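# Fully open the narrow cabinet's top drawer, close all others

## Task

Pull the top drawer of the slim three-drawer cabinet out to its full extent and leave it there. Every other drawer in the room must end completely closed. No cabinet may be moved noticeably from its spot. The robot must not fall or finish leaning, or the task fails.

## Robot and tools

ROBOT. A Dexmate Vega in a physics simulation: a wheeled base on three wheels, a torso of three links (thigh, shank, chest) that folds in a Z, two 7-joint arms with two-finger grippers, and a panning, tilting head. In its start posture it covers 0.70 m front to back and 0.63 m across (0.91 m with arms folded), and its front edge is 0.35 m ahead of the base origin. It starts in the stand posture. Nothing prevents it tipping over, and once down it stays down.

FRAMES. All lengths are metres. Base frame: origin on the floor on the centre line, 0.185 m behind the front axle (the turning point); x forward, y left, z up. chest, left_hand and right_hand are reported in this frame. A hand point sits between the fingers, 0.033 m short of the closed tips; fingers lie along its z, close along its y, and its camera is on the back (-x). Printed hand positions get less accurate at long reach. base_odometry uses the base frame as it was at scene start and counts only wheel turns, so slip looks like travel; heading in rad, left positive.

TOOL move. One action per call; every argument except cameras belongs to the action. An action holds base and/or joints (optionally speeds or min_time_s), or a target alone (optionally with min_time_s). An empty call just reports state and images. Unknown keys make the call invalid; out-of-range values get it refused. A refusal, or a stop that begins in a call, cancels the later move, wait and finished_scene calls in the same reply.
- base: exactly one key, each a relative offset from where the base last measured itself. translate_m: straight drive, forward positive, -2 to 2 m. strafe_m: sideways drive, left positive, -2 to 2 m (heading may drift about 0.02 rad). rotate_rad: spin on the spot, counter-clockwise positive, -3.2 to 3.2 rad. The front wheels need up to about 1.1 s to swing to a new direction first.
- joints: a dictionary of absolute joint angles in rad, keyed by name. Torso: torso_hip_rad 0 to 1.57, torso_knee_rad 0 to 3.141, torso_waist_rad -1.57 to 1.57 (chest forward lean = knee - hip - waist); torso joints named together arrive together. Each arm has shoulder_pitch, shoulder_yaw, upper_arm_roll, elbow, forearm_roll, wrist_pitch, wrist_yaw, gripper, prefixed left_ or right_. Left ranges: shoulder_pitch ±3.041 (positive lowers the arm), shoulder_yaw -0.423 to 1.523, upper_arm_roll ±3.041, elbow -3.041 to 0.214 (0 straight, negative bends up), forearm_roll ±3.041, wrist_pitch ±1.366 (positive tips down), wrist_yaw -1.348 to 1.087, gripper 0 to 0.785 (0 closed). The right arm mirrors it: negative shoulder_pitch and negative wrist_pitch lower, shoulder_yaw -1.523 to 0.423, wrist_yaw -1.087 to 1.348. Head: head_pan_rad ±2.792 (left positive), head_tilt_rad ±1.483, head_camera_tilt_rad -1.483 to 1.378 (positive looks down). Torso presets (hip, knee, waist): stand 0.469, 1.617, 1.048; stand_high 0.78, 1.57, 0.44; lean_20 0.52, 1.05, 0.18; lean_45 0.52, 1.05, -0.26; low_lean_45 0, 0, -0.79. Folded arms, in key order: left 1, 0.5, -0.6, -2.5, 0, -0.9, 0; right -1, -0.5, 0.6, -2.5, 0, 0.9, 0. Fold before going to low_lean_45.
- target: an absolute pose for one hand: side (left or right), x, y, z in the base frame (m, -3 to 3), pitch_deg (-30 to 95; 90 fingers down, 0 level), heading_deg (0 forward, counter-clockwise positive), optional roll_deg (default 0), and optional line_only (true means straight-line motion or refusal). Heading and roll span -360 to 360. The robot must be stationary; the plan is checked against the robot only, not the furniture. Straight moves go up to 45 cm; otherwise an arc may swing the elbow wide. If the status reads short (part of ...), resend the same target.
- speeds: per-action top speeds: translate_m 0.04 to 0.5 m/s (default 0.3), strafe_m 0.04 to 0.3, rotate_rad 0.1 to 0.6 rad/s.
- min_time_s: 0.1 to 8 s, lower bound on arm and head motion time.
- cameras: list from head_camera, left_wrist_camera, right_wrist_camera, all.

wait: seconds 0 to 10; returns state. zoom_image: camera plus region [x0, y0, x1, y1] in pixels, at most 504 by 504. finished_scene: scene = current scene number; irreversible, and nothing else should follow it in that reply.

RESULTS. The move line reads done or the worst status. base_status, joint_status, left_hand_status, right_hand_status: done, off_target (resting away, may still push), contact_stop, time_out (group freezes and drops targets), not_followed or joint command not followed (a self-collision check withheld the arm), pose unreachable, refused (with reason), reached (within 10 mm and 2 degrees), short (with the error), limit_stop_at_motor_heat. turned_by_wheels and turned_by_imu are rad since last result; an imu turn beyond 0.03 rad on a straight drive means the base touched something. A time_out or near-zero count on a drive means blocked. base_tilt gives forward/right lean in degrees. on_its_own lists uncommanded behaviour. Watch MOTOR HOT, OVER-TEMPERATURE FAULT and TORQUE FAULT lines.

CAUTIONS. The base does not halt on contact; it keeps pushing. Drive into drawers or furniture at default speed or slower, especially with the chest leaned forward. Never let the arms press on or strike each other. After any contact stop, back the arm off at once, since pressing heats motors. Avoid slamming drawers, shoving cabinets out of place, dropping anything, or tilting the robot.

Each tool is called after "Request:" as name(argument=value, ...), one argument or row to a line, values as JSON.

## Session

Request:
move(
  joints={"head_pan_rad": -1.5, "head_camera_tilt_rad": 0.35},
  cameras=["head_camera"],
)

Request:
move(
  joints={"head_pan_rad": 0},
  cameras=["head_camera"],
)

Request:
move(
  joints={"head_pan_rad": 1.5},
  cameras=["head_camera"],
)

Request:
move(
  joints={"head_pan_rad": 2.6},
  cameras=["head_camera"],
)

Request:
move(
  joints={"head_pan_rad": -2.6},
  cameras=["head_camera"],
)

Scene clock: 1.67 s.
Joint torques (N m): left_arm=[5.93 0.27 -1.07 -2.75 0.3 -1.78 -0.06] | right_arm=[-6.95 -1.39 0.58 -1.72 0.14 2.12 0.04]
Motor temperatures (°C): left_arm=[31 31 31 26 40 35 41] | right_arm=[30 27 33 31 36 36 33]
move: done
base_odometry: x=+0.000 y=+0.000 heading=+0.000
turned_by_wheels: +0.000
turned_by_imu: +0.000
base_tilt: forward=+0.0 right=+0.7
base_status: not commanded
joint_positions: torso_hip_rad=+0.469 torso_knee_rad=+1.617 torso_waist_rad=+1.048 left_shoulder_pitch_rad=+2.189 left_shoulder_yaw_rad=-0.007 left_upper_arm_roll_rad=+0.016 left_elbow_rad=-1.090 left_forearm_roll_rad=+0.013 left_wrist_pitch_rad=-0.515 left_wrist_yaw_rad=+0.020 left_gripper_rad=+0.005 right_shoulder_pitch_rad=-2.209 right_shoulder_yaw_rad=-0.016 right_upper_arm_roll_rad=+0.009 right_elbow_rad=-1.106 right_forearm_roll_rad=-0.010 right_wrist_pitch_rad=+0.494 right_wrist_yaw_rad=-0.018 right_gripper_rad=+0.005 head_pan_rad=-1.500 head_tilt_rad=+0.000 head_camera_tilt_rad=+0.350
joint_status: all done
chest: x=-0.0111 y=+0.0000 z=+1.4155 quat_wxyz=(+0.999, +0.000, +0.050, +0.000) (m; base frame)
left_hand: x=+0.1832 y=+0.2195 z=+0.6290 quat_wxyz=(+0.429, +0.002, +0.903, +0.000) pitch_deg=+39.1 heading_deg=-0.2 roll_deg=+0.1 back=up (m; base frame)
right_hand: x=+0.1700 y=-0.2462 z=+0.6246 quat_wxyz=(+0.418, -0.007, +0.908, -0.015) pitch_deg=+40.6 heading_deg=-1.6 roll_deg=-2.5 back=up (m; base frame)
pictures: head_camera

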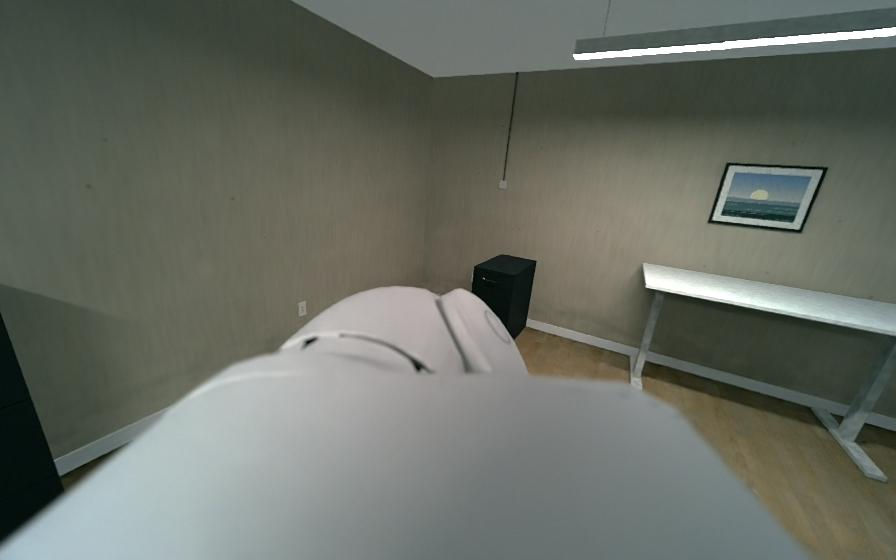

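Scene clock: 3.33 s.
Joint torques (N m): left_arm=[4.37 0.4 -0.43 -2.15 0.11 -1.7 -0.17] | right_arm=[-5.1 -0.84 0.27 -2.28 0.23 2.26 -0.09]
move: done
base_odometry: x=+0.000 y=+0.000 heading=+0.000
turned_by_wheels: +0.000
turned_by_imu: +0.000
base_tilt: forward=+0.0 right=+0.8
base_status: not commanded
joint_positions: torso_hip_rad=+0.469 torso_knee_rad=+1.617 torso_waist_rad=+1.048 left_shoulder_pitch_rad=+2.189 left_shoulder_yaw_rad=-0.007 left_upper_arm_roll_rad=+0.016 left_elbow_rad=-1.090 left_forearm_roll_rad=+0.013 left_wrist_pitch_rad=-0.515 left_wrist_yaw_rad=+0.020 left_gripper_rad=+0.005 right_shoulder_pitch_rad=-2.209 right_shoulder_yaw_rad=-0.016 right_upper_arm_roll_rad=+0.009 right_elbow_rad=-1.106 right_forearm_roll_rad=-0.010 right_wrist_pitch_rad=+0.494 right_wrist_yaw_rad=-0.018 right_gripper_rad=+0.005 head_pan_rad=+0.000 head_tilt_rad=+0.000 head_camera_tilt_rad=+0.350
joint_status: all done
chest: x=-0.0111 y=+0.0000 z=+1.4155 quat_wxyz=(+0.999, +0.000, +0.050, +0.000) (m; base frame)
left_hand: x=+0.1832 y=+0.2195 z=+0.6290 quat_wxyz=(+0.429, +0.002, +0.903, +0.000) pitch_deg=+39.1 heading_deg=-0.2 roll_deg=+0.1 back=up (m; base frame)
right_hand: x=+0.1700 y=-0.2462 z=+0.6246 quat_wxyz=(+0.418, -0.007, +0.908, -0.015) pitch_deg=+40.6 heading_deg=-1.6 roll_deg=-2.5 back=up (m; base frame)
pictures: head_camera

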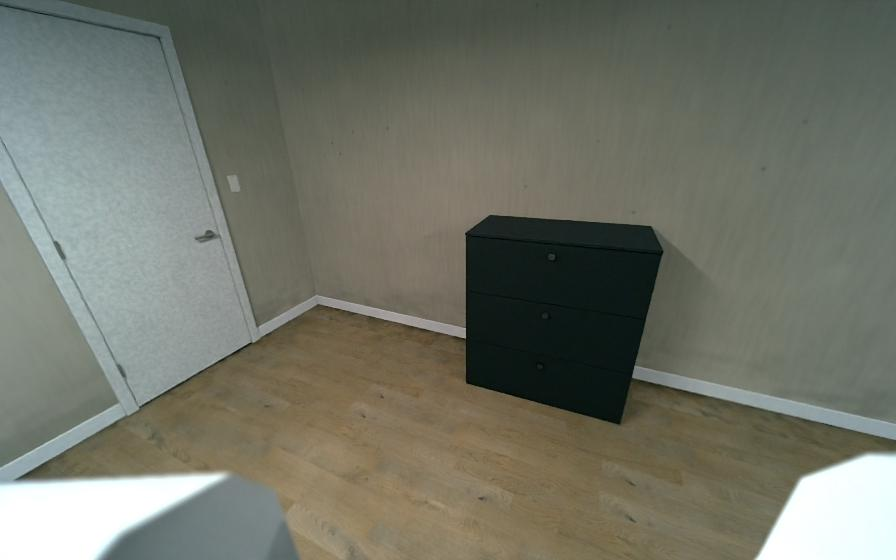

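Scene clock: 5.00 s.
Joint torques (N m): left_arm=[4.66 -0.09 -1.2 -1.74 -0.02 -1.95 0.05] | right_arm=[-5.71 -0.81 0.34 -1.49 0.17 1.82 0.07]
move: done
base_odometry: x=+0.000 y=+0.000 heading=+0.000
turned_by_wheels: +0.000
turned_by_imu: +0.000
base_tilt: forward=+0.1 right=+0.8
base_status: not commanded
joint_positions: torso_hip_rad=+0.469 torso_knee_rad=+1.617 torso_waist_rad=+1.048 left_shoulder_pitch_rad=+2.189 left_shoulder_yaw_rad=-0.007 left_upper_arm_roll_rad=+0.016 left_elbow_rad=-1.090 left_forearm_roll_rad=+0.013 left_wrist_pitch_rad=-0.515 left_wrist_yaw_rad=+0.020 left_gripper_rad=+0.005 right_shoulder_pitch_rad=-2.209 right_shoulder_yaw_rad=-0.016 right_upper_arm_roll_rad=+0.009 right_elbow_rad=-1.106 right_forearm_roll_rad=-0.010 right_wrist_pitch_rad=+0.494 right_wrist_yaw_rad=-0.018 right_gripper_rad=+0.005 head_pan_rad=+1.500 head_tilt_rad=+0.000 head_camera_tilt_rad=+0.350
joint_status: all done
chest: x=-0.0111 y=+0.0000 z=+1.4155 quat_wxyz=(+0.999, +0.000, +0.050, +0.000) (m; base frame)
left_hand: x=+0.1832 y=+0.2195 z=+0.6290 quat_wxyz=(+0.429, +0.002, +0.903, +0.000) pitch_deg=+39.1 heading_deg=-0.2 roll_deg=+0.1 back=up (m; base frame)
right_hand: x=+0.1700 y=-0.2462 z=+0.6246 quat_wxyz=(+0.418, -0.007, +0.908, -0.015) pitch_deg=+40.6 heading_deg=-1.6 roll_deg=-2.5 back=up (m; base frame)
pictures: head_camera

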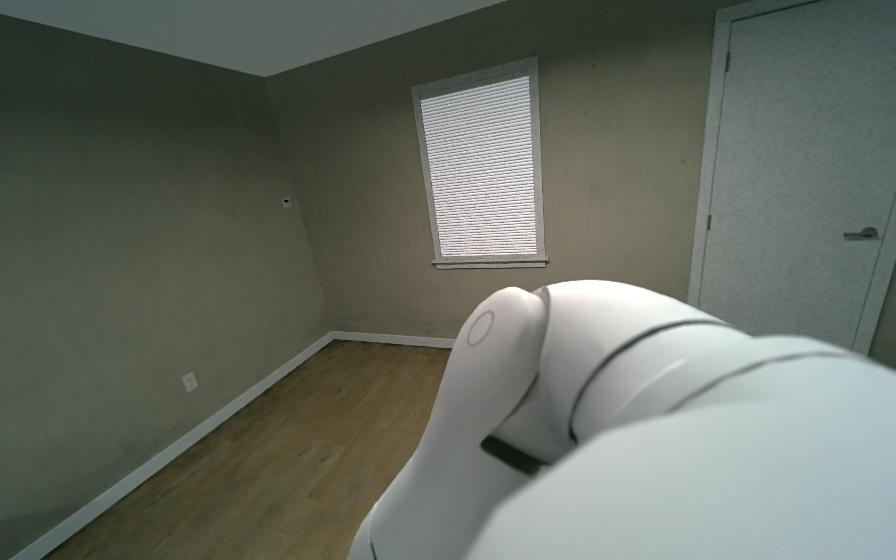

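Scene clock: 6.40 s.
Joint torques (N m): left_arm=[3.73 0.01 -1.25 -3.1 -0.04 -1.2 -0.21] | right_arm=[-4.98 -0.91 0.64 -1.59 0.12 2.45 -0.12]
move: done
base_odometry: x=+0.000 y=+0.000 heading=+0.000
turned_by_wheels: +0.000
turned_by_imu: +0.000
base_tilt: forward=+0.1 right=+0.7
base_status: not commanded
joint_positions: torso_hip_rad=+0.469 torso_knee_rad=+1.617 torso_waist_rad=+1.048 left_shoulder_pitch_rad=+2.189 left_shoulder_yaw_rad=-0.007 left_upper_arm_roll_rad=+0.016 left_elbow_rad=-1.090 left_forearm_roll_rad=+0.013 left_wrist_pitch_rad=-0.515 left_wrist_yaw_rad=+0.020 left_gripper_rad=+0.005 right_shoulder_pitch_rad=-2.209 right_shoulder_yaw_rad=-0.016 right_upper_arm_roll_rad=+0.009 right_elbow_rad=-1.106 right_forearm_roll_rad=-0.010 right_wrist_pitch_rad=+0.494 right_wrist_yaw_rad=-0.018 right_gripper_rad=+0.005 head_pan_rad=+2.600 head_tilt_rad=+0.000 head_camera_tilt_rad=+0.350
joint_status: all done
chest: x=-0.0111 y=+0.0000 z=+1.4155 quat_wxyz=(+0.999, +0.000, +0.050, +0.000) (m; base frame)
left_hand: x=+0.1832 y=+0.2195 z=+0.6290 quat_wxyz=(+0.429, +0.002, +0.903, +0.000) pitch_deg=+39.1 heading_deg=-0.2 roll_deg=+0.1 back=up (m; base frame)
right_hand: x=+0.1700 y=-0.2462 z=+0.6246 quat_wxyz=(+0.418, -0.007, +0.908, -0.015) pitch_deg=+40.6 heading_deg=-1.6 roll_deg=-2.5 back=up (m; base frame)
pictures: head_camera

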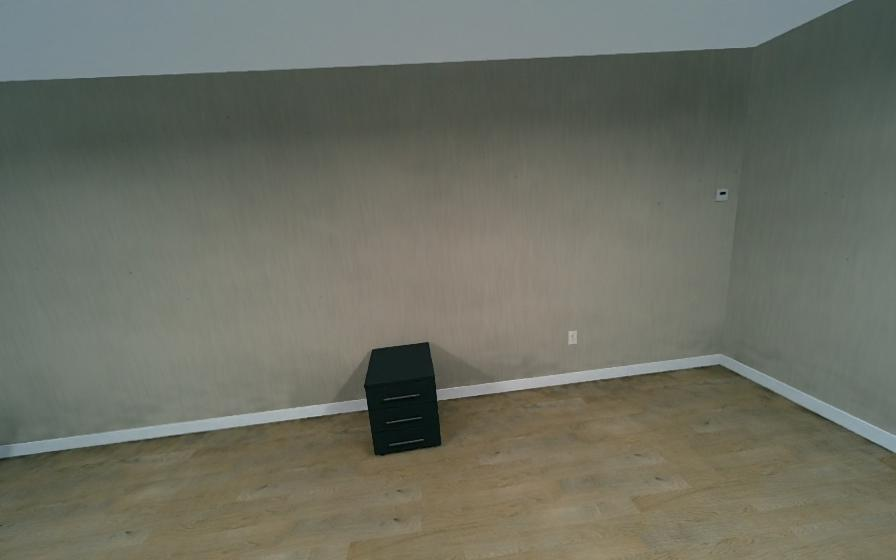

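Scene clock: 10.53 s.
Joint torques (N m): left_arm=[5.76 -0.36 -1.47 -3.08 0.06 -1.79 0.06] | right_arm=[-5.71 -2.72 0.42 -2.04 0.05 1.74 -0.23]
move: done
base_odometry: x=+0.000 y=+0.000 heading=+0.000
turned_by_wheels: +0.000
turned_by_imu: +0.000
base_tilt: forward=+0.1 right=+0.8
base_status: not commanded
joint_positions: torso_hip_rad=+0.469 torso_knee_rad=+1.617 torso_waist_rad=+1.048 left_shoulder_pitch_rad=+2.189 left_shoulder_yaw_rad=-0.007 left_upper_arm_roll_rad=+0.016 left_elbow_rad=-1.090 left_forearm_roll_rad=+0.013 left_wrist_pitch_rad=-0.515 left_wrist_yaw_rad=+0.020 left_gripper_rad=+0.005 right_shoulder_pitch_rad=-2.209 right_shoulder_yaw_rad=-0.016 right_upper_arm_roll_rad=+0.009 right_elbow_rad=-1.106 right_forearm_roll_rad=-0.010 right_wrist_pitch_rad=+0.494 right_wrist_yaw_rad=-0.018 right_gripper_rad=+0.005 head_pan_rad=-2.600 head_tilt_rad=+0.000 head_camera_tilt_rad=+0.350
joint_status: all done
chest: x=-0.0111 y=+0.0000 z=+1.4155 quat_wxyz=(+0.999, +0.000, +0.050, +0.000) (m; base frame)
left_hand: x=+0.1832 y=+0.2195 z=+0.6290 quat_wxyz=(+0.429, +0.002, +0.903, +0.000) pitch_deg=+39.1 heading_deg=-0.2 roll_deg=+0.1 back=up (m; base frame)
right_hand: x=+0.1700 y=-0.2462 z=+0.6246 quat_wxyz=(+0.418, -0.007, +0.908, -0.015) pitch_deg=+40.6 heading_deg=-1.6 roll_deg=-2.5 back=up (m; base frame)
pictures: head_camera

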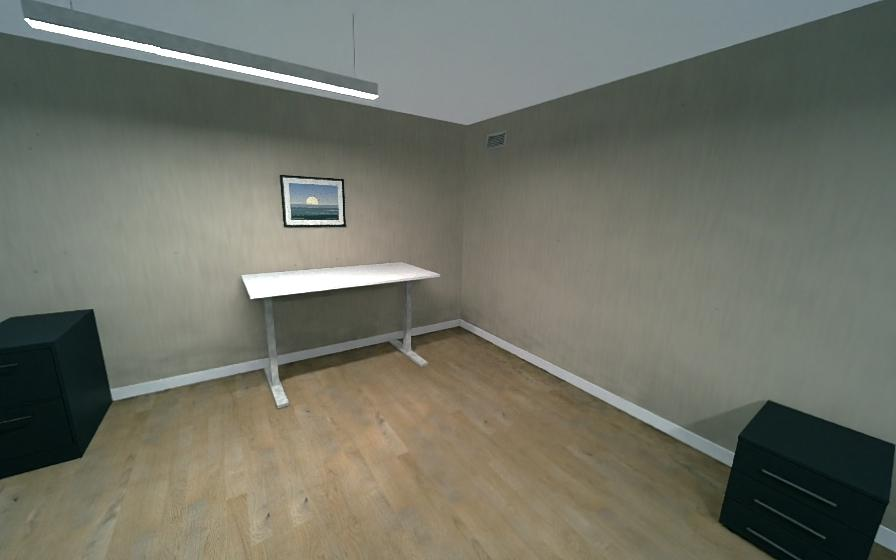

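Request:
zoom_image(
  camera="head_camera",
  region=[0, 290, 200, 490],
)

Request:
zoom_image(
  camera="head_camera",
  region=[700, 380, 896, 560],
)

Request:
move(
  base={"rotate_rad": 2.735},
  joints={"head_pan_rad": 0, "head_camera_tilt_rad": 0.45, "torso_hip_rad": 0.3, "torso_knee_rad": 1.2, "torso_waist_rad": 0.7, "left_shoulder_pitch_rad": 1.056, "left_shoulder_yaw_rad": 0.085, "left_upper_arm_roll_rad": 0.209, "left_elbow_rad": -0.713, "left_forearm_roll_rad": 1.356, "left_wrist_pitch_rad": 0.071, "left_wrist_yaw_rad": 0.681, "left_gripper_rad": 0.35},
  cameras=["head_camera", "left_wrist_camera"],
)

Scaled by 2.520 from the camera's 896x560 image, which has a finer 960x600 frame.

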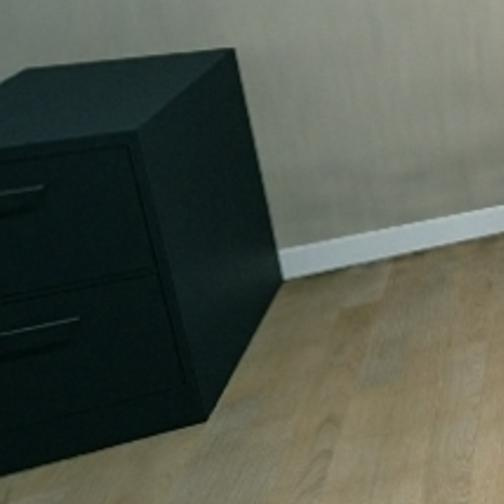

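Scaled by 2.571 from the camera's 896x560 image, which has a finer 960x600 frame.

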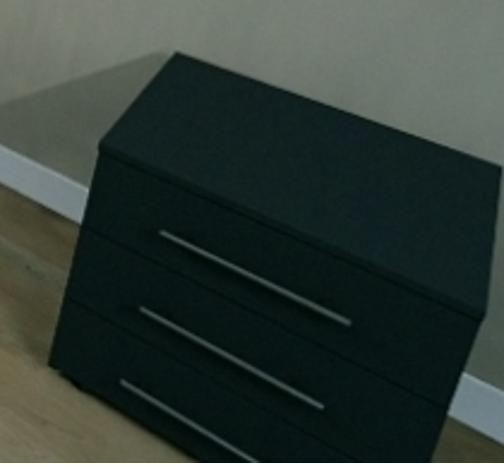

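Scene clock: 18.27 s.
Joint torques (N m): left_arm=[-25.79 3.55 0.6 -4.87 0.12 -0.25 0.98] | right_arm=[-8.22 -1.71 0.94 -1.83 0.16 1.74 -0.21]
move: done
base_odometry: x=+0.003 y=+0.000 heading=+2.743
turned_by_wheels: +2.743
turned_by_imu: +2.729
base_tilt: forward=+0.0 right=+0.8
base_status: done
joint_positions: torso_hip_rad=+0.300 torso_knee_rad=+1.200 torso_waist_rad=+0.700 left_shoulder_pitch_rad=+1.058 left_shoulder_yaw_rad=+0.085 left_upper_arm_roll_rad=+0.209 left_elbow_rad=-0.713 left_forearm_roll_rad=+1.354 left_wrist_pitch_rad=+0.070 left_wrist_yaw_rad=+0.680 left_gripper_rad=+0.350 right_shoulder_pitch_rad=-2.209 right_shoulder_yaw_rad=-0.016 right_upper_arm_roll_rad=+0.009 right_elbow_rad=-1.106 right_forearm_roll_rad=-0.010 right_wrist_pitch_rad=+0.494 right_wrist_yaw_rad=-0.018 right_gripper_rad=+0.005 head_pan_rad=+0.000 head_tilt_rad=+0.000 head_camera_tilt_rad=+0.450
joint_status: all done
chest: x=-0.0270 y=+0.0000 z=+1.3262 quat_wxyz=(+0.995, +0.000, +0.100, +0.000) (m; base frame)
left_hand: x=+0.7053 y=+0.2301 z=+0.8692 quat_wxyz=(+0.529, +0.468, +0.470, +0.528) pitch_deg=-6.8 heading_deg=+0.1 roll_deg=+89.8 (m; base frame)
right_hand: x=+0.0744 y=-0.2462 z=+0.5212 quat_wxyz=(+0.372, -0.007, +0.928, -0.015) pitch_deg=+46.3 heading_deg=-1.8 roll_deg=-2.7 back=up (m; base frame)
pictures: head_camera, left_wrist_camera

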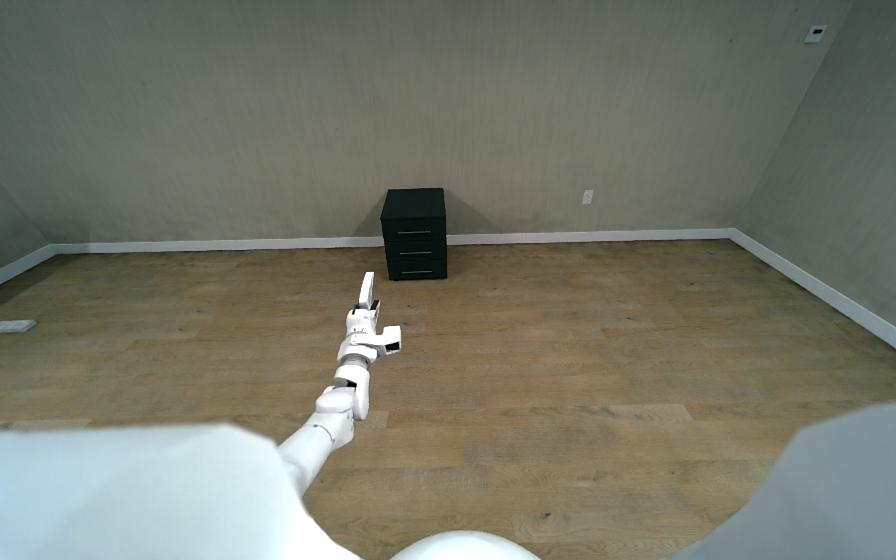

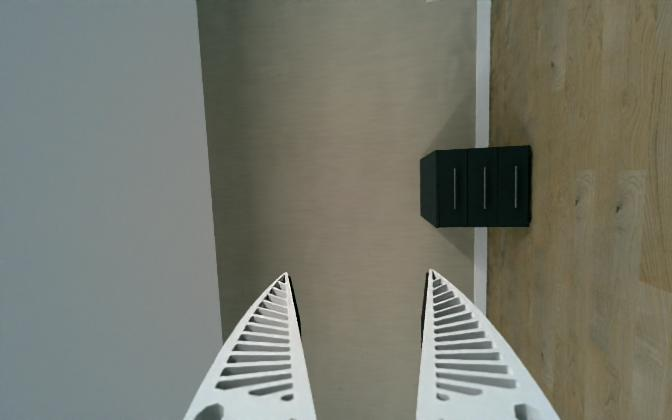

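Request:
move(
  base={"translate_m": 1.05},
  joints={"torso_hip_rad": 0.1, "torso_knee_rad": 0.7, "torso_waist_rad": 0.0, "head_camera_tilt_rad": 0.5},
)

Request:
move(
  base={"rotate_rad": 0.045},
  cameras=["head_camera", "left_wrist_camera"],
)

Scene clock: 24.43 s.
Joint torques (N m): left_arm=[-13.55 3.4 0.87 -3.42 0.41 -0.27 1.17] | right_arm=[-16.6 -1.12 0.44 0.39 0.05 1.01 -0.18]
move: done
base_odometry: x=-0.965 y=+0.406 heading=+2.744
turned_by_wheels: +0.001
turned_by_imu: +0.000
base_tilt: forward=+0.0 right=+0.7
base_status: done
joint_positions: torso_hip_rad=+0.100 torso_knee_rad=+0.700 torso_waist_rad=+0.000 left_shoulder_pitch_rad=+1.056 left_shoulder_yaw_rad=+0.085 left_upper_arm_roll_rad=+0.209 left_elbow_rad=-0.713 left_forearm_roll_rad=+1.356 left_wrist_pitch_rad=+0.071 left_wrist_yaw_rad=+0.681 left_gripper_rad=+0.350 right_shoulder_pitch_rad=-2.209 right_shoulder_yaw_rad=-0.016 right_upper_arm_roll_rad=+0.009 right_elbow_rad=-1.106 right_forearm_roll_rad=-0.010 right_wrist_pitch_rad=+0.494 right_wrist_yaw_rad=-0.018 right_gripper_rad=+0.005 head_pan_rad=+0.000 head_tilt_rad=+0.000 head_camera_tilt_rad=+0.500
joint_status: all done
chest: x=+0.0726 y=+0.0000 z=+1.1355 quat_wxyz=(+0.955, +0.000, +0.296, +0.000) (m; base frame)
left_hand: x=+0.5699 y=+0.2301 z=+0.4301 quat_wxyz=(+0.426, +0.564, +0.565, +0.426) pitch_deg=+16.0 heading_deg=+0.0 roll_deg=+90.0 (m; base frame)
right_hand: x=-0.1475 y=-0.2462 z=+0.3546 quat_wxyz=(+0.180, -0.010, +0.984, -0.013) pitch_deg=+69.2 heading_deg=-3.5 roll_deg=-4.7 back=up (m; base frame)
pictures: none

Scene clock: 25.63 s.
Joint torques (N m): left_arm=[-13.5 3.02 0.83 -3.33 0.16 -0.11 1.16] | right_arm=[-17.57 -1.35 0.4 1.51 0.22 1.57 -0.31]
move: done
base_odometry: x=-0.965 y=+0.406 heading=+2.789
turned_by_wheels: +0.045
turned_by_imu: +0.046
base_tilt: forward=+0.1 right=+0.8
base_status: done
joint_positions: torso_hip_rad=+0.100 torso_knee_rad=+0.700 torso_waist_rad=+0.000 left_shoulder_pitch_rad=+1.056 left_shoulder_yaw_rad=+0.085 left_upper_arm_roll_rad=+0.209 left_elbow_rad=-0.713 left_forearm_roll_rad=+1.356 left_wrist_pitch_rad=+0.071 left_wrist_yaw_rad=+0.681 left_gripper_rad=+0.350 right_shoulder_pitch_rad=-2.209 right_shoulder_yaw_rad=-0.016 right_upper_arm_roll_rad=+0.009 right_elbow_rad=-1.106 right_forearm_roll_rad=-0.010 right_wrist_pitch_rad=+0.494 right_wrist_yaw_rad=-0.018 right_gripper_rad=+0.005 head_pan_rad=+0.000 head_tilt_rad=+0.000 head_camera_tilt_rad=+0.500
joint_status: not commanded
chest: x=+0.0726 y=+0.0000 z=+1.1355 quat_wxyz=(+0.955, +0.000, +0.296, +0.000) (m; base frame)
left_hand: x=+0.5699 y=+0.2301 z=+0.4301 quat_wxyz=(+0.426, +0.564, +0.565, +0.426) pitch_deg=+16.0 heading_deg=+0.0 roll_deg=+90.0 (m; base frame)
right_hand: x=-0.1475 y=-0.2462 z=+0.3546 quat_wxyz=(+0.180, -0.010, +0.984, -0.013) pitch_deg=+69.2 heading_deg=-3.5 roll_deg=-4.7 back=up (m; base frame)
pictures: head_camera, left_wrist_camera

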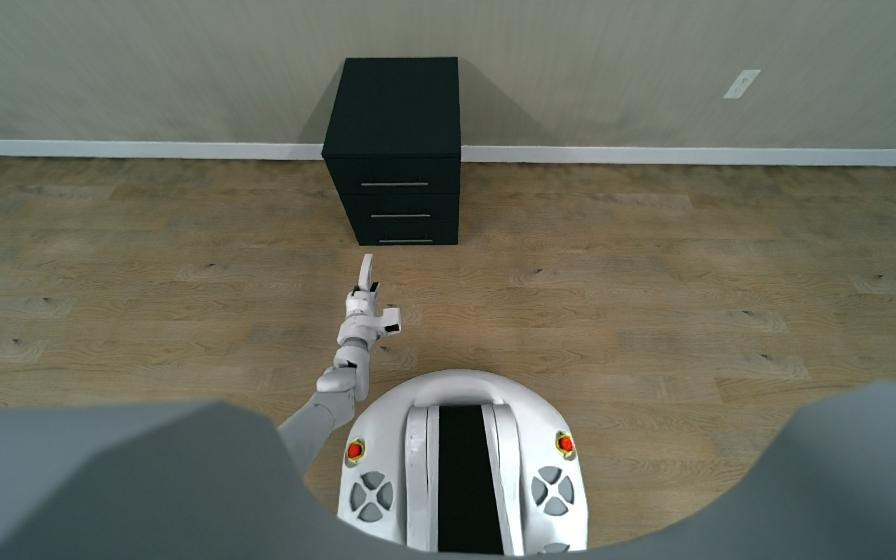

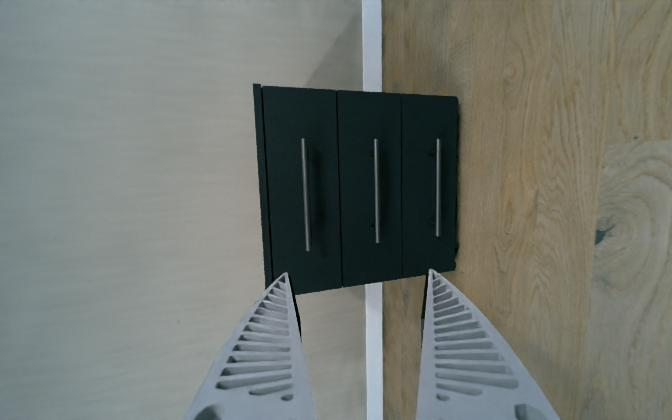

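Request:
move(
  target={"side": "left", "x": 0.57, "y": 0.195, "z": 0.43, "pitch_deg": 16, "heading_deg": 0, "roll_deg": 90},
)

Request:
move(
  base={"translate_m": 0.25},
  cameras=["head_camera", "left_wrist_camera"],
)

Scene clock: 27.47 s.
Joint torques (N m): left_arm=[-14.82 -4.2 1.4 -2.8 0.5 -0.31 1.36] | right_arm=[-16.61 -2.03 0.29 1.44 0.1 1.88 -0.12]
move: done
base_odometry: x=-0.965 y=+0.406 heading=+2.789
turned_by_wheels: +0.000
turned_by_imu: +0.000
base_tilt: forward=+0.1 right=+0.8
base_status: not commanded
joint_positions: torso_hip_rad=+0.100 torso_knee_rad=+0.700 torso_waist_rad=+0.000 left_shoulder_pitch_rad=+1.047 left_shoulder_yaw_rad=+0.028 left_upper_arm_roll_rad=+0.231 left_elbow_rad=-0.696 left_forearm_roll_rad=+1.374 left_wrist_pitch_rad=+0.126 left_wrist_yaw_rad=+0.687 left_gripper_rad=+0.350 right_shoulder_pitch_rad=-2.209 right_shoulder_yaw_rad=-0.016 right_upper_arm_roll_rad=+0.009 right_elbow_rad=-1.106 right_forearm_roll_rad=-0.010 right_wrist_pitch_rad=+0.494 right_wrist_yaw_rad=-0.018 right_gripper_rad=+0.005 head_pan_rad=+0.000 head_tilt_rad=+0.000 head_camera_tilt_rad=+0.500
joint_status: not commanded
chest: x=+0.0726 y=+0.0000 z=+1.1355 quat_wxyz=(+0.955, +0.000, +0.296, +0.000) (m; base frame)
left_hand: x=+0.5698 y=+0.1973 z=+0.4298 quat_wxyz=(+0.425, +0.565, +0.565, +0.425) pitch_deg=+16.0 heading_deg=+0.0 roll_deg=-90.0 (m; base frame)
left_hand_status: reached (straight line, planned for 0.5 s): 2 mm and 0.0 deg off.
right_hand: x=-0.1475 y=-0.2462 z=+0.3546 quat_wxyz=(+0.180, -0.010, +0.984, -0.013) pitch_deg=+69.2 heading_deg=-3.5 roll_deg=-4.7 back=up (m; base frame)
pictures: none

Scene clock: 30.10 s.
Joint torques (N m): left_arm=[-14.87 -3.39 1.67 -4.33 0.56 -0.23 1.05] | right_arm=[-16.12 -0.94 0.51 0.86 0.02 1.09 -0.13]
move: done
base_odometry: x=-1.200 y=+0.492 heading=+2.790
turned_by_wheels: +0.001
turned_by_imu: +0.000
base_tilt: forward=+0.1 right=+0.8
base_status: done
joint_positions: torso_hip_rad=+0.100 torso_knee_rad=+0.700 torso_waist_rad=+0.000 left_shoulder_pitch_rad=+1.046 left_shoulder_yaw_rad=+0.024 left_upper_arm_roll_rad=+0.233 left_elbow_rad=-0.694 left_forearm_roll_rad=+1.375 left_wrist_pitch_rad=+0.130 left_wrist_yaw_rad=+0.687 left_gripper_rad=+0.350 right_shoulder_pitch_rad=-2.209 right_shoulder_yaw_rad=-0.016 right_upper_arm_roll_rad=+0.009 right_elbow_rad=-1.106 right_forearm_roll_rad=-0.010 right_wrist_pitch_rad=+0.494 right_wrist_yaw_rad=-0.018 right_gripper_rad=+0.005 head_pan_rad=+0.000 head_tilt_rad=+0.000 head_camera_tilt_rad=+0.500
joint_status: not commanded
chest: x=+0.0726 y=+0.0000 z=+1.1355 quat_wxyz=(+0.955, +0.000, +0.296, +0.000) (m; base frame)
left_hand: x=+0.5698 y=+0.1952 z=+0.4298 quat_wxyz=(+0.425, +0.565, +0.565, +0.425) pitch_deg=+16.0 heading_deg=+0.0 roll_deg=-90.0 (m; base frame)
right_hand: x=-0.1475 y=-0.2462 z=+0.3546 quat_wxyz=(+0.180, -0.010, +0.984, -0.013) pitch_deg=+69.2 heading_deg=-3.5 roll_deg=-4.7 back=up (m; base frame)
pictures: head_camera, left_wrist_camera

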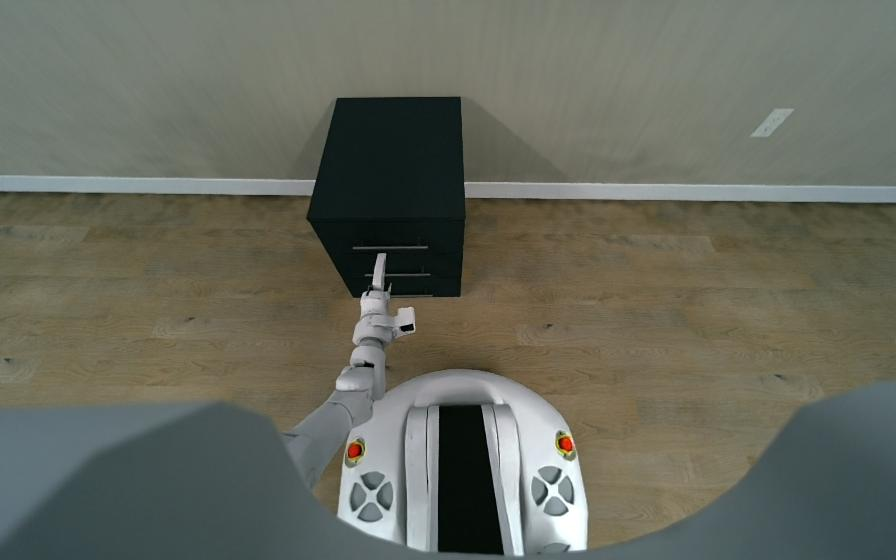

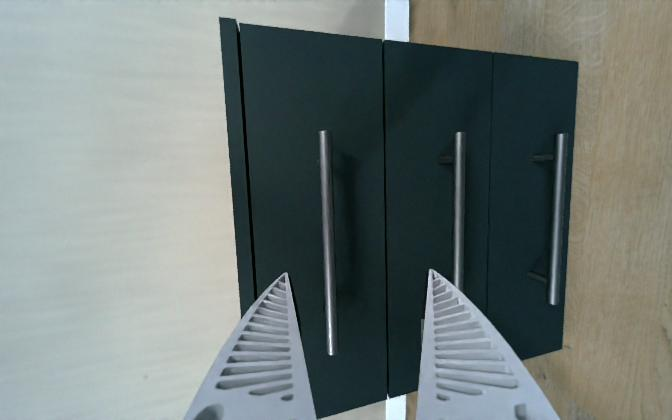

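Request:
move(
  base={"translate_m": 0.083},
)

Request:
move(
  joints={"left_gripper_rad": 0.0},
  cameras=["left_wrist_camera"],
)

Request:
move(
  base={"translate_m": -0.345},
  speeds={"translate_m": 0.16},
  cameras=["head_camera", "left_wrist_camera"],
)

Request:
move(
  base={"translate_m": -0.05},
  speeds={"translate_m": 0.06},
  cameras=["head_camera", "left_wrist_camera"],
)

Scene clock: 32.00 s.
Joint torques (N m): left_arm=[-14.1 -4.27 1.22 -6.6 0.23 0.13 0.84] | right_arm=[-17.25 0.35 0.39 1.56 0.22 1.64 -0.01]
move: done
base_odometry: x=-1.278 y=+0.520 heading=+2.791
turned_by_wheels: +0.001
turned_by_imu: +0.001
base_tilt: forward=+0.1 right=+0.7
base_status: done
joint_positions: torso_hip_rad=+0.100 torso_knee_rad=+0.700 torso_waist_rad=+0.000 left_shoulder_pitch_rad=+1.046 left_shoulder_yaw_rad=+0.024 left_upper_arm_roll_rad=+0.233 left_elbow_rad=-0.694 left_forearm_roll_rad=+1.375 left_wrist_pitch_rad=+0.130 left_wrist_yaw_rad=+0.688 left_gripper_rad=+0.350 right_shoulder_pitch_rad=-2.209 right_shoulder_yaw_rad=-0.016 right_upper_arm_roll_rad=+0.009 right_elbow_rad=-1.106 right_forearm_roll_rad=-0.010 right_wrist_pitch_rad=+0.494 right_wrist_yaw_rad=-0.018 right_gripper_rad=+0.005 head_pan_rad=+0.000 head_tilt_rad=+0.000 head_camera_tilt_rad=+0.500
joint_status: not commanded
chest: x=+0.0726 y=+0.0000 z=+1.1355 quat_wxyz=(+0.955, +0.000, +0.296, +0.000) (m; base frame)
left_hand: x=+0.5697 y=+0.1952 z=+0.4297 quat_wxyz=(+0.425, +0.565, +0.565, +0.425) pitch_deg=+16.0 heading_deg=+0.0 roll_deg=-90.0 (m; base frame)
right_hand: x=-0.1475 y=-0.2462 z=+0.3546 quat_wxyz=(+0.180, -0.010, +0.984, -0.013) pitch_deg=+69.2 heading_deg=-3.5 roll_deg=-4.7 back=up (m; base frame)
pictures: none

Scene clock: 32.90 s.
Joint torques (N m): left_arm=[-4.9 -3 0.7 -0.13 0.31 0.34 -0.39] | right_arm=[-17.22 -0.34 0.39 0.91 -0.02 0.85 -0.07]
move: done
base_odometry: x=-1.278 y=+0.520 heading=+2.791
turned_by_wheels: +0.000
turned_by_imu: +0.000
base_tilt: forward=+0.1 right=+0.8
base_status: not commanded
joint_positions: torso_hip_rad=+0.100 torso_knee_rad=+0.700 torso_waist_rad=+0.000 left_shoulder_pitch_rad=+1.046 left_shoulder_yaw_rad=+0.024 left_upper_arm_roll_rad=+0.233 left_elbow_rad=-0.695 left_forearm_roll_rad=+1.376 left_wrist_pitch_rad=+0.130 left_wrist_yaw_rad=+0.688 left_gripper_rad=+0.000 right_shoulder_pitch_rad=-2.209 right_shoulder_yaw_rad=-0.016 right_upper_arm_roll_rad=+0.009 right_elbow_rad=-1.106 right_forearm_roll_rad=-0.010 right_wrist_pitch_rad=+0.494 right_wrist_yaw_rad=-0.018 right_gripper_rad=+0.005 head_pan_rad=+0.000 head_tilt_rad=+0.000 head_camera_tilt_rad=+0.500
joint_status: all done
chest: x=+0.0725 y=+0.0000 z=+1.1355 quat_wxyz=(+0.955, +0.000, +0.295, +0.000) (m; base frame)
left_hand: x=+0.5702 y=+0.1951 z=+0.4304 quat_wxyz=(+0.426, +0.565, +0.565, +0.426) pitch_deg=+16.0 heading_deg=+0.0 roll_deg=-90.0 (m; base frame)
right_hand: x=-0.1475 y=-0.2462 z=+0.3546 quat_wxyz=(+0.180, -0.010, +0.984, -0.013) pitch_deg=+69.2 heading_deg=-3.5 roll_deg=-4.7 back=up (m; base frame)
pictures: left_wrist_camera

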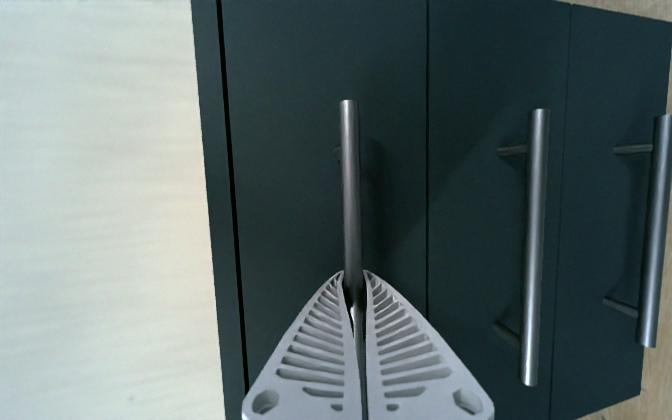

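Scene clock: 36.23 s.
Joint torques (N m): left_arm=[-2.03 -3.68 1.63 -0.62 1.34 -1.55 -0.32] | right_arm=[-18.24 -1.29 0.59 1.57 0.08 1.52 0.16]
move: done
base_odometry: x=-0.954 y=+0.402 heading=+2.792
turned_by_wheels: +0.001
turned_by_imu: +0.002
base_tilt: forward=+0.0 right=+0.8
base_status: done
joint_positions: torso_hip_rad=+0.100 torso_knee_rad=+0.700 torso_waist_rad=+0.000 left_shoulder_pitch_rad=+1.046 left_shoulder_yaw_rad=+0.024 left_upper_arm_roll_rad=+0.233 left_elbow_rad=-0.695 left_forearm_roll_rad=+1.375 left_wrist_pitch_rad=+0.130 left_wrist_yaw_rad=+0.688 left_gripper_rad=+0.000 right_shoulder_pitch_rad=-2.209 right_shoulder_yaw_rad=-0.016 right_upper_arm_roll_rad=+0.009 right_elbow_rad=-1.106 right_forearm_roll_rad=-0.010 right_wrist_pitch_rad=+0.494 right_wrist_yaw_rad=-0.018 right_gripper_rad=+0.005 head_pan_rad=+0.000 head_tilt_rad=+0.000 head_camera_tilt_rad=+0.500
joint_status: not commanded
chest: x=+0.0725 y=+0.0000 z=+1.1355 quat_wxyz=(+0.955, +0.000, +0.295, +0.000) (m; base frame)
left_hand: x=+0.5702 y=+0.1954 z=+0.4304 quat_wxyz=(+0.426, +0.564, +0.565, +0.426) pitch_deg=+16.0 heading_deg=+0.0 roll_deg=-90.0 (m; base frame)
right_hand: x=-0.1475 y=-0.2462 z=+0.3546 quat_wxyz=(+0.180, -0.010, +0.984, -0.013) pitch_deg=+69.2 heading_deg=-3.5 roll_deg=-4.7 back=up (m; base frame)
pictures: head_camera, left_wrist_camera

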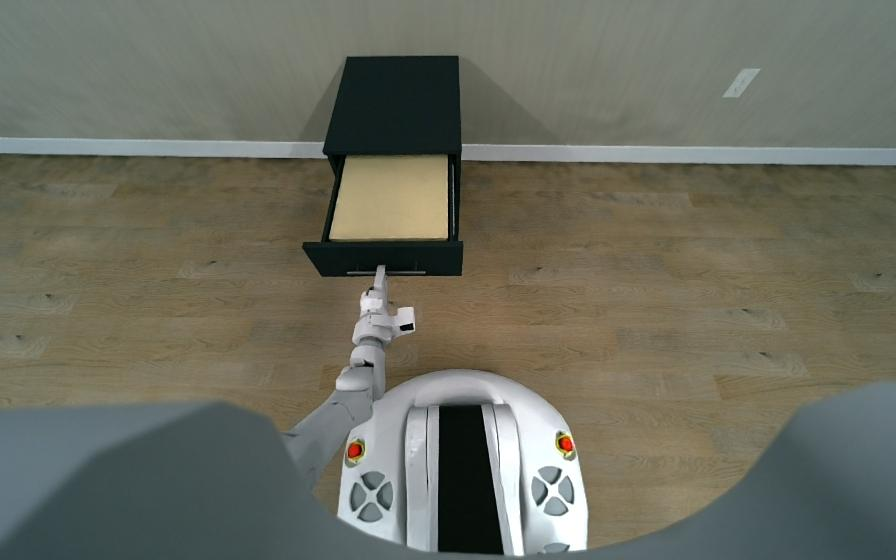

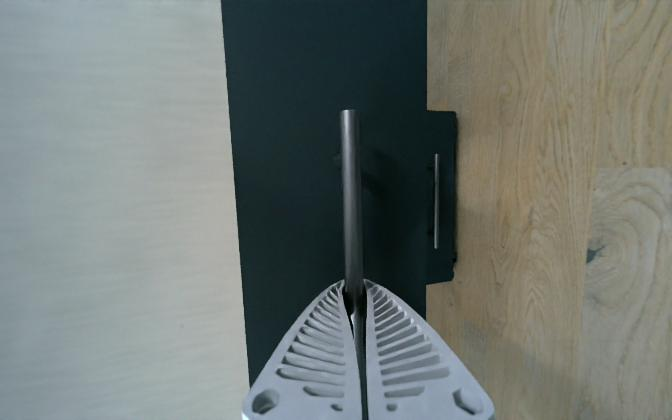

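Scene clock: 37.67 s.
Joint torques (N m): left_arm=[2.44 -3.4 1.14 2.55 0.22 -0.49 -1.69] | right_arm=[-17.05 -1.37 0.67 0.67 0.25 1.37 -0.17]
move: done
base_odometry: x=-0.907 y=+0.385 heading=+2.793
turned_by_wheels: +0.001
turned_by_imu: +0.001
base_tilt: forward=+0.1 right=+0.8
base_status: done
joint_positions: torso_hip_rad=+0.100 torso_knee_rad=+0.700 torso_waist_rad=+0.000 left_shoulder_pitch_rad=+1.046 left_shoulder_yaw_rad=+0.024 left_upper_arm_roll_rad=+0.233 left_elbow_rad=-0.695 left_forearm_roll_rad=+1.375 left_wrist_pitch_rad=+0.130 left_wrist_yaw_rad=+0.689 left_gripper_rad=+0.000 right_shoulder_pitch_rad=-2.209 right_shoulder_yaw_rad=-0.016 right_upper_arm_roll_rad=+0.009 right_elbow_rad=-1.106 right_forearm_roll_rad=-0.010 right_wrist_pitch_rad=+0.494 right_wrist_yaw_rad=-0.018 right_gripper_rad=+0.005 head_pan_rad=+0.000 head_tilt_rad=+0.000 head_camera_tilt_rad=+0.500
joint_status: not commanded
chest: x=+0.0724 y=+0.0000 z=+1.1355 quat_wxyz=(+0.955, +0.000, +0.295, +0.000) (m; base frame)
left_hand: x=+0.5705 y=+0.1952 z=+0.4309 quat_wxyz=(+0.426, +0.564, +0.564, +0.426) pitch_deg=+15.9 heading_deg=+0.0 roll_deg=-90.0 (m; base frame)
right_hand: x=-0.1475 y=-0.2462 z=+0.3546 quat_wxyz=(+0.180, -0.010, +0.984, -0.013) pitch_deg=+69.2 heading_deg=-3.5 roll_deg=-4.7 back=up (m; base frame)
pictures: head_camera, left_wrist_camera

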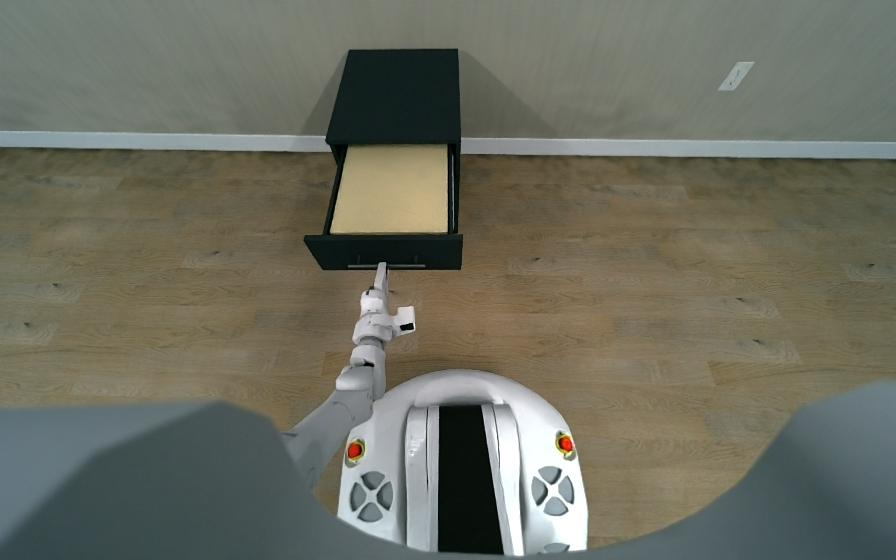

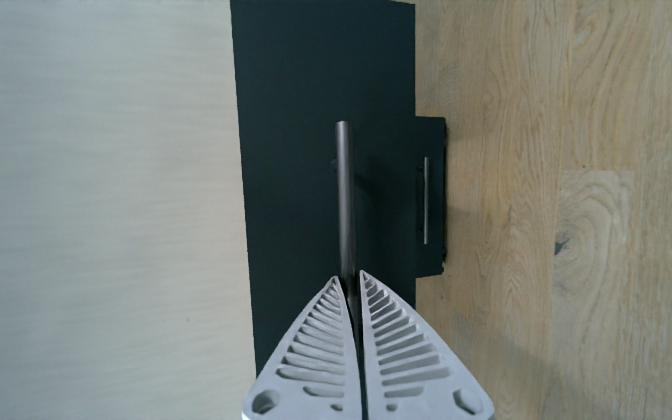

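Request:
move(
  base={"translate_m": -0.04},
  speeds={"translate_m": 0.06},
  cameras=["head_camera"],
)

Scene clock: 39.23 s.
Joint torques (N m): left_arm=[-4.59 -1.78 1.33 -3.84 0.23 -0.22 0.74] | right_arm=[-16.89 -1.84 0.24 1.07 0.08 0.13 -0.24]
move: done
base_odometry: x=-0.869 y=+0.372 heading=+2.794
turned_by_wheels: +0.001
turned_by_imu: +0.001
base_tilt: forward=+0.0 right=+0.8
base_status: done
joint_positions: torso_hip_rad=+0.100 torso_knee_rad=+0.700 torso_waist_rad=+0.000 left_shoulder_pitch_rad=+1.046 left_shoulder_yaw_rad=+0.024 left_upper_arm_roll_rad=+0.233 left_elbow_rad=-0.694 left_forearm_roll_rad=+1.376 left_wrist_pitch_rad=+0.130 left_wrist_yaw_rad=+0.688 left_gripper_rad=+0.000 right_shoulder_pitch_rad=-2.209 right_shoulder_yaw_rad=-0.016 right_upper_arm_roll_rad=+0.009 right_elbow_rad=-1.106 right_forearm_roll_rad=-0.010 right_wrist_pitch_rad=+0.494 right_wrist_yaw_rad=-0.018 right_gripper_rad=+0.005 head_pan_rad=+0.000 head_tilt_rad=+0.000 head_camera_tilt_rad=+0.500
joint_status: not commanded
chest: x=+0.0725 y=+0.0000 z=+1.1355 quat_wxyz=(+0.955, +0.000, +0.295, +0.000) (m; base frame)
left_hand: x=+0.5700 y=+0.1952 z=+0.4301 quat_wxyz=(+0.425, +0.565, +0.565, +0.426) pitch_deg=+16.0 heading_deg=+0.0 roll_deg=-90.0 (m; base frame)
right_hand: x=-0.1475 y=-0.2462 z=+0.3546 quat_wxyz=(+0.180, -0.010, +0.984, -0.013) pitch_deg=+69.2 heading_deg=-3.5 roll_deg=-4.7 back=up (m; base frame)
pictures: head_camera

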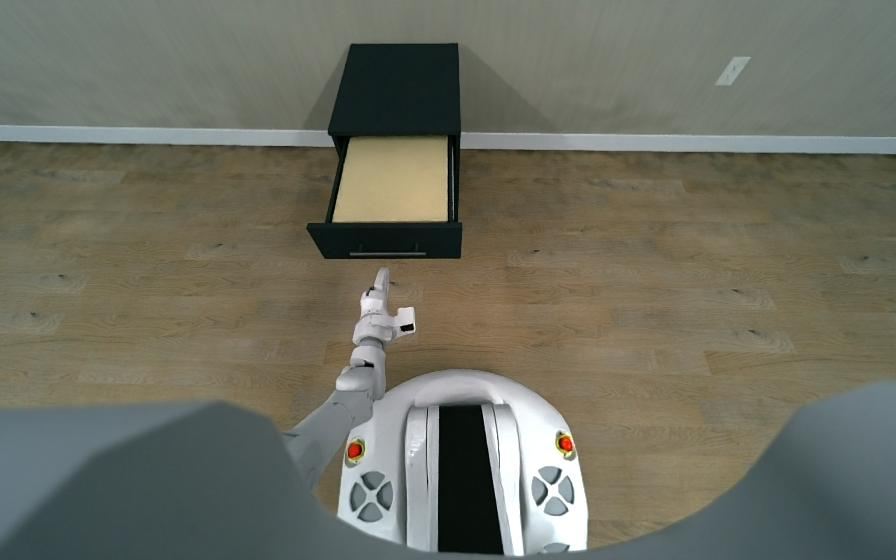

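Request:
finished_scene(
  scene=2,
)

The scene is finished: the task was done.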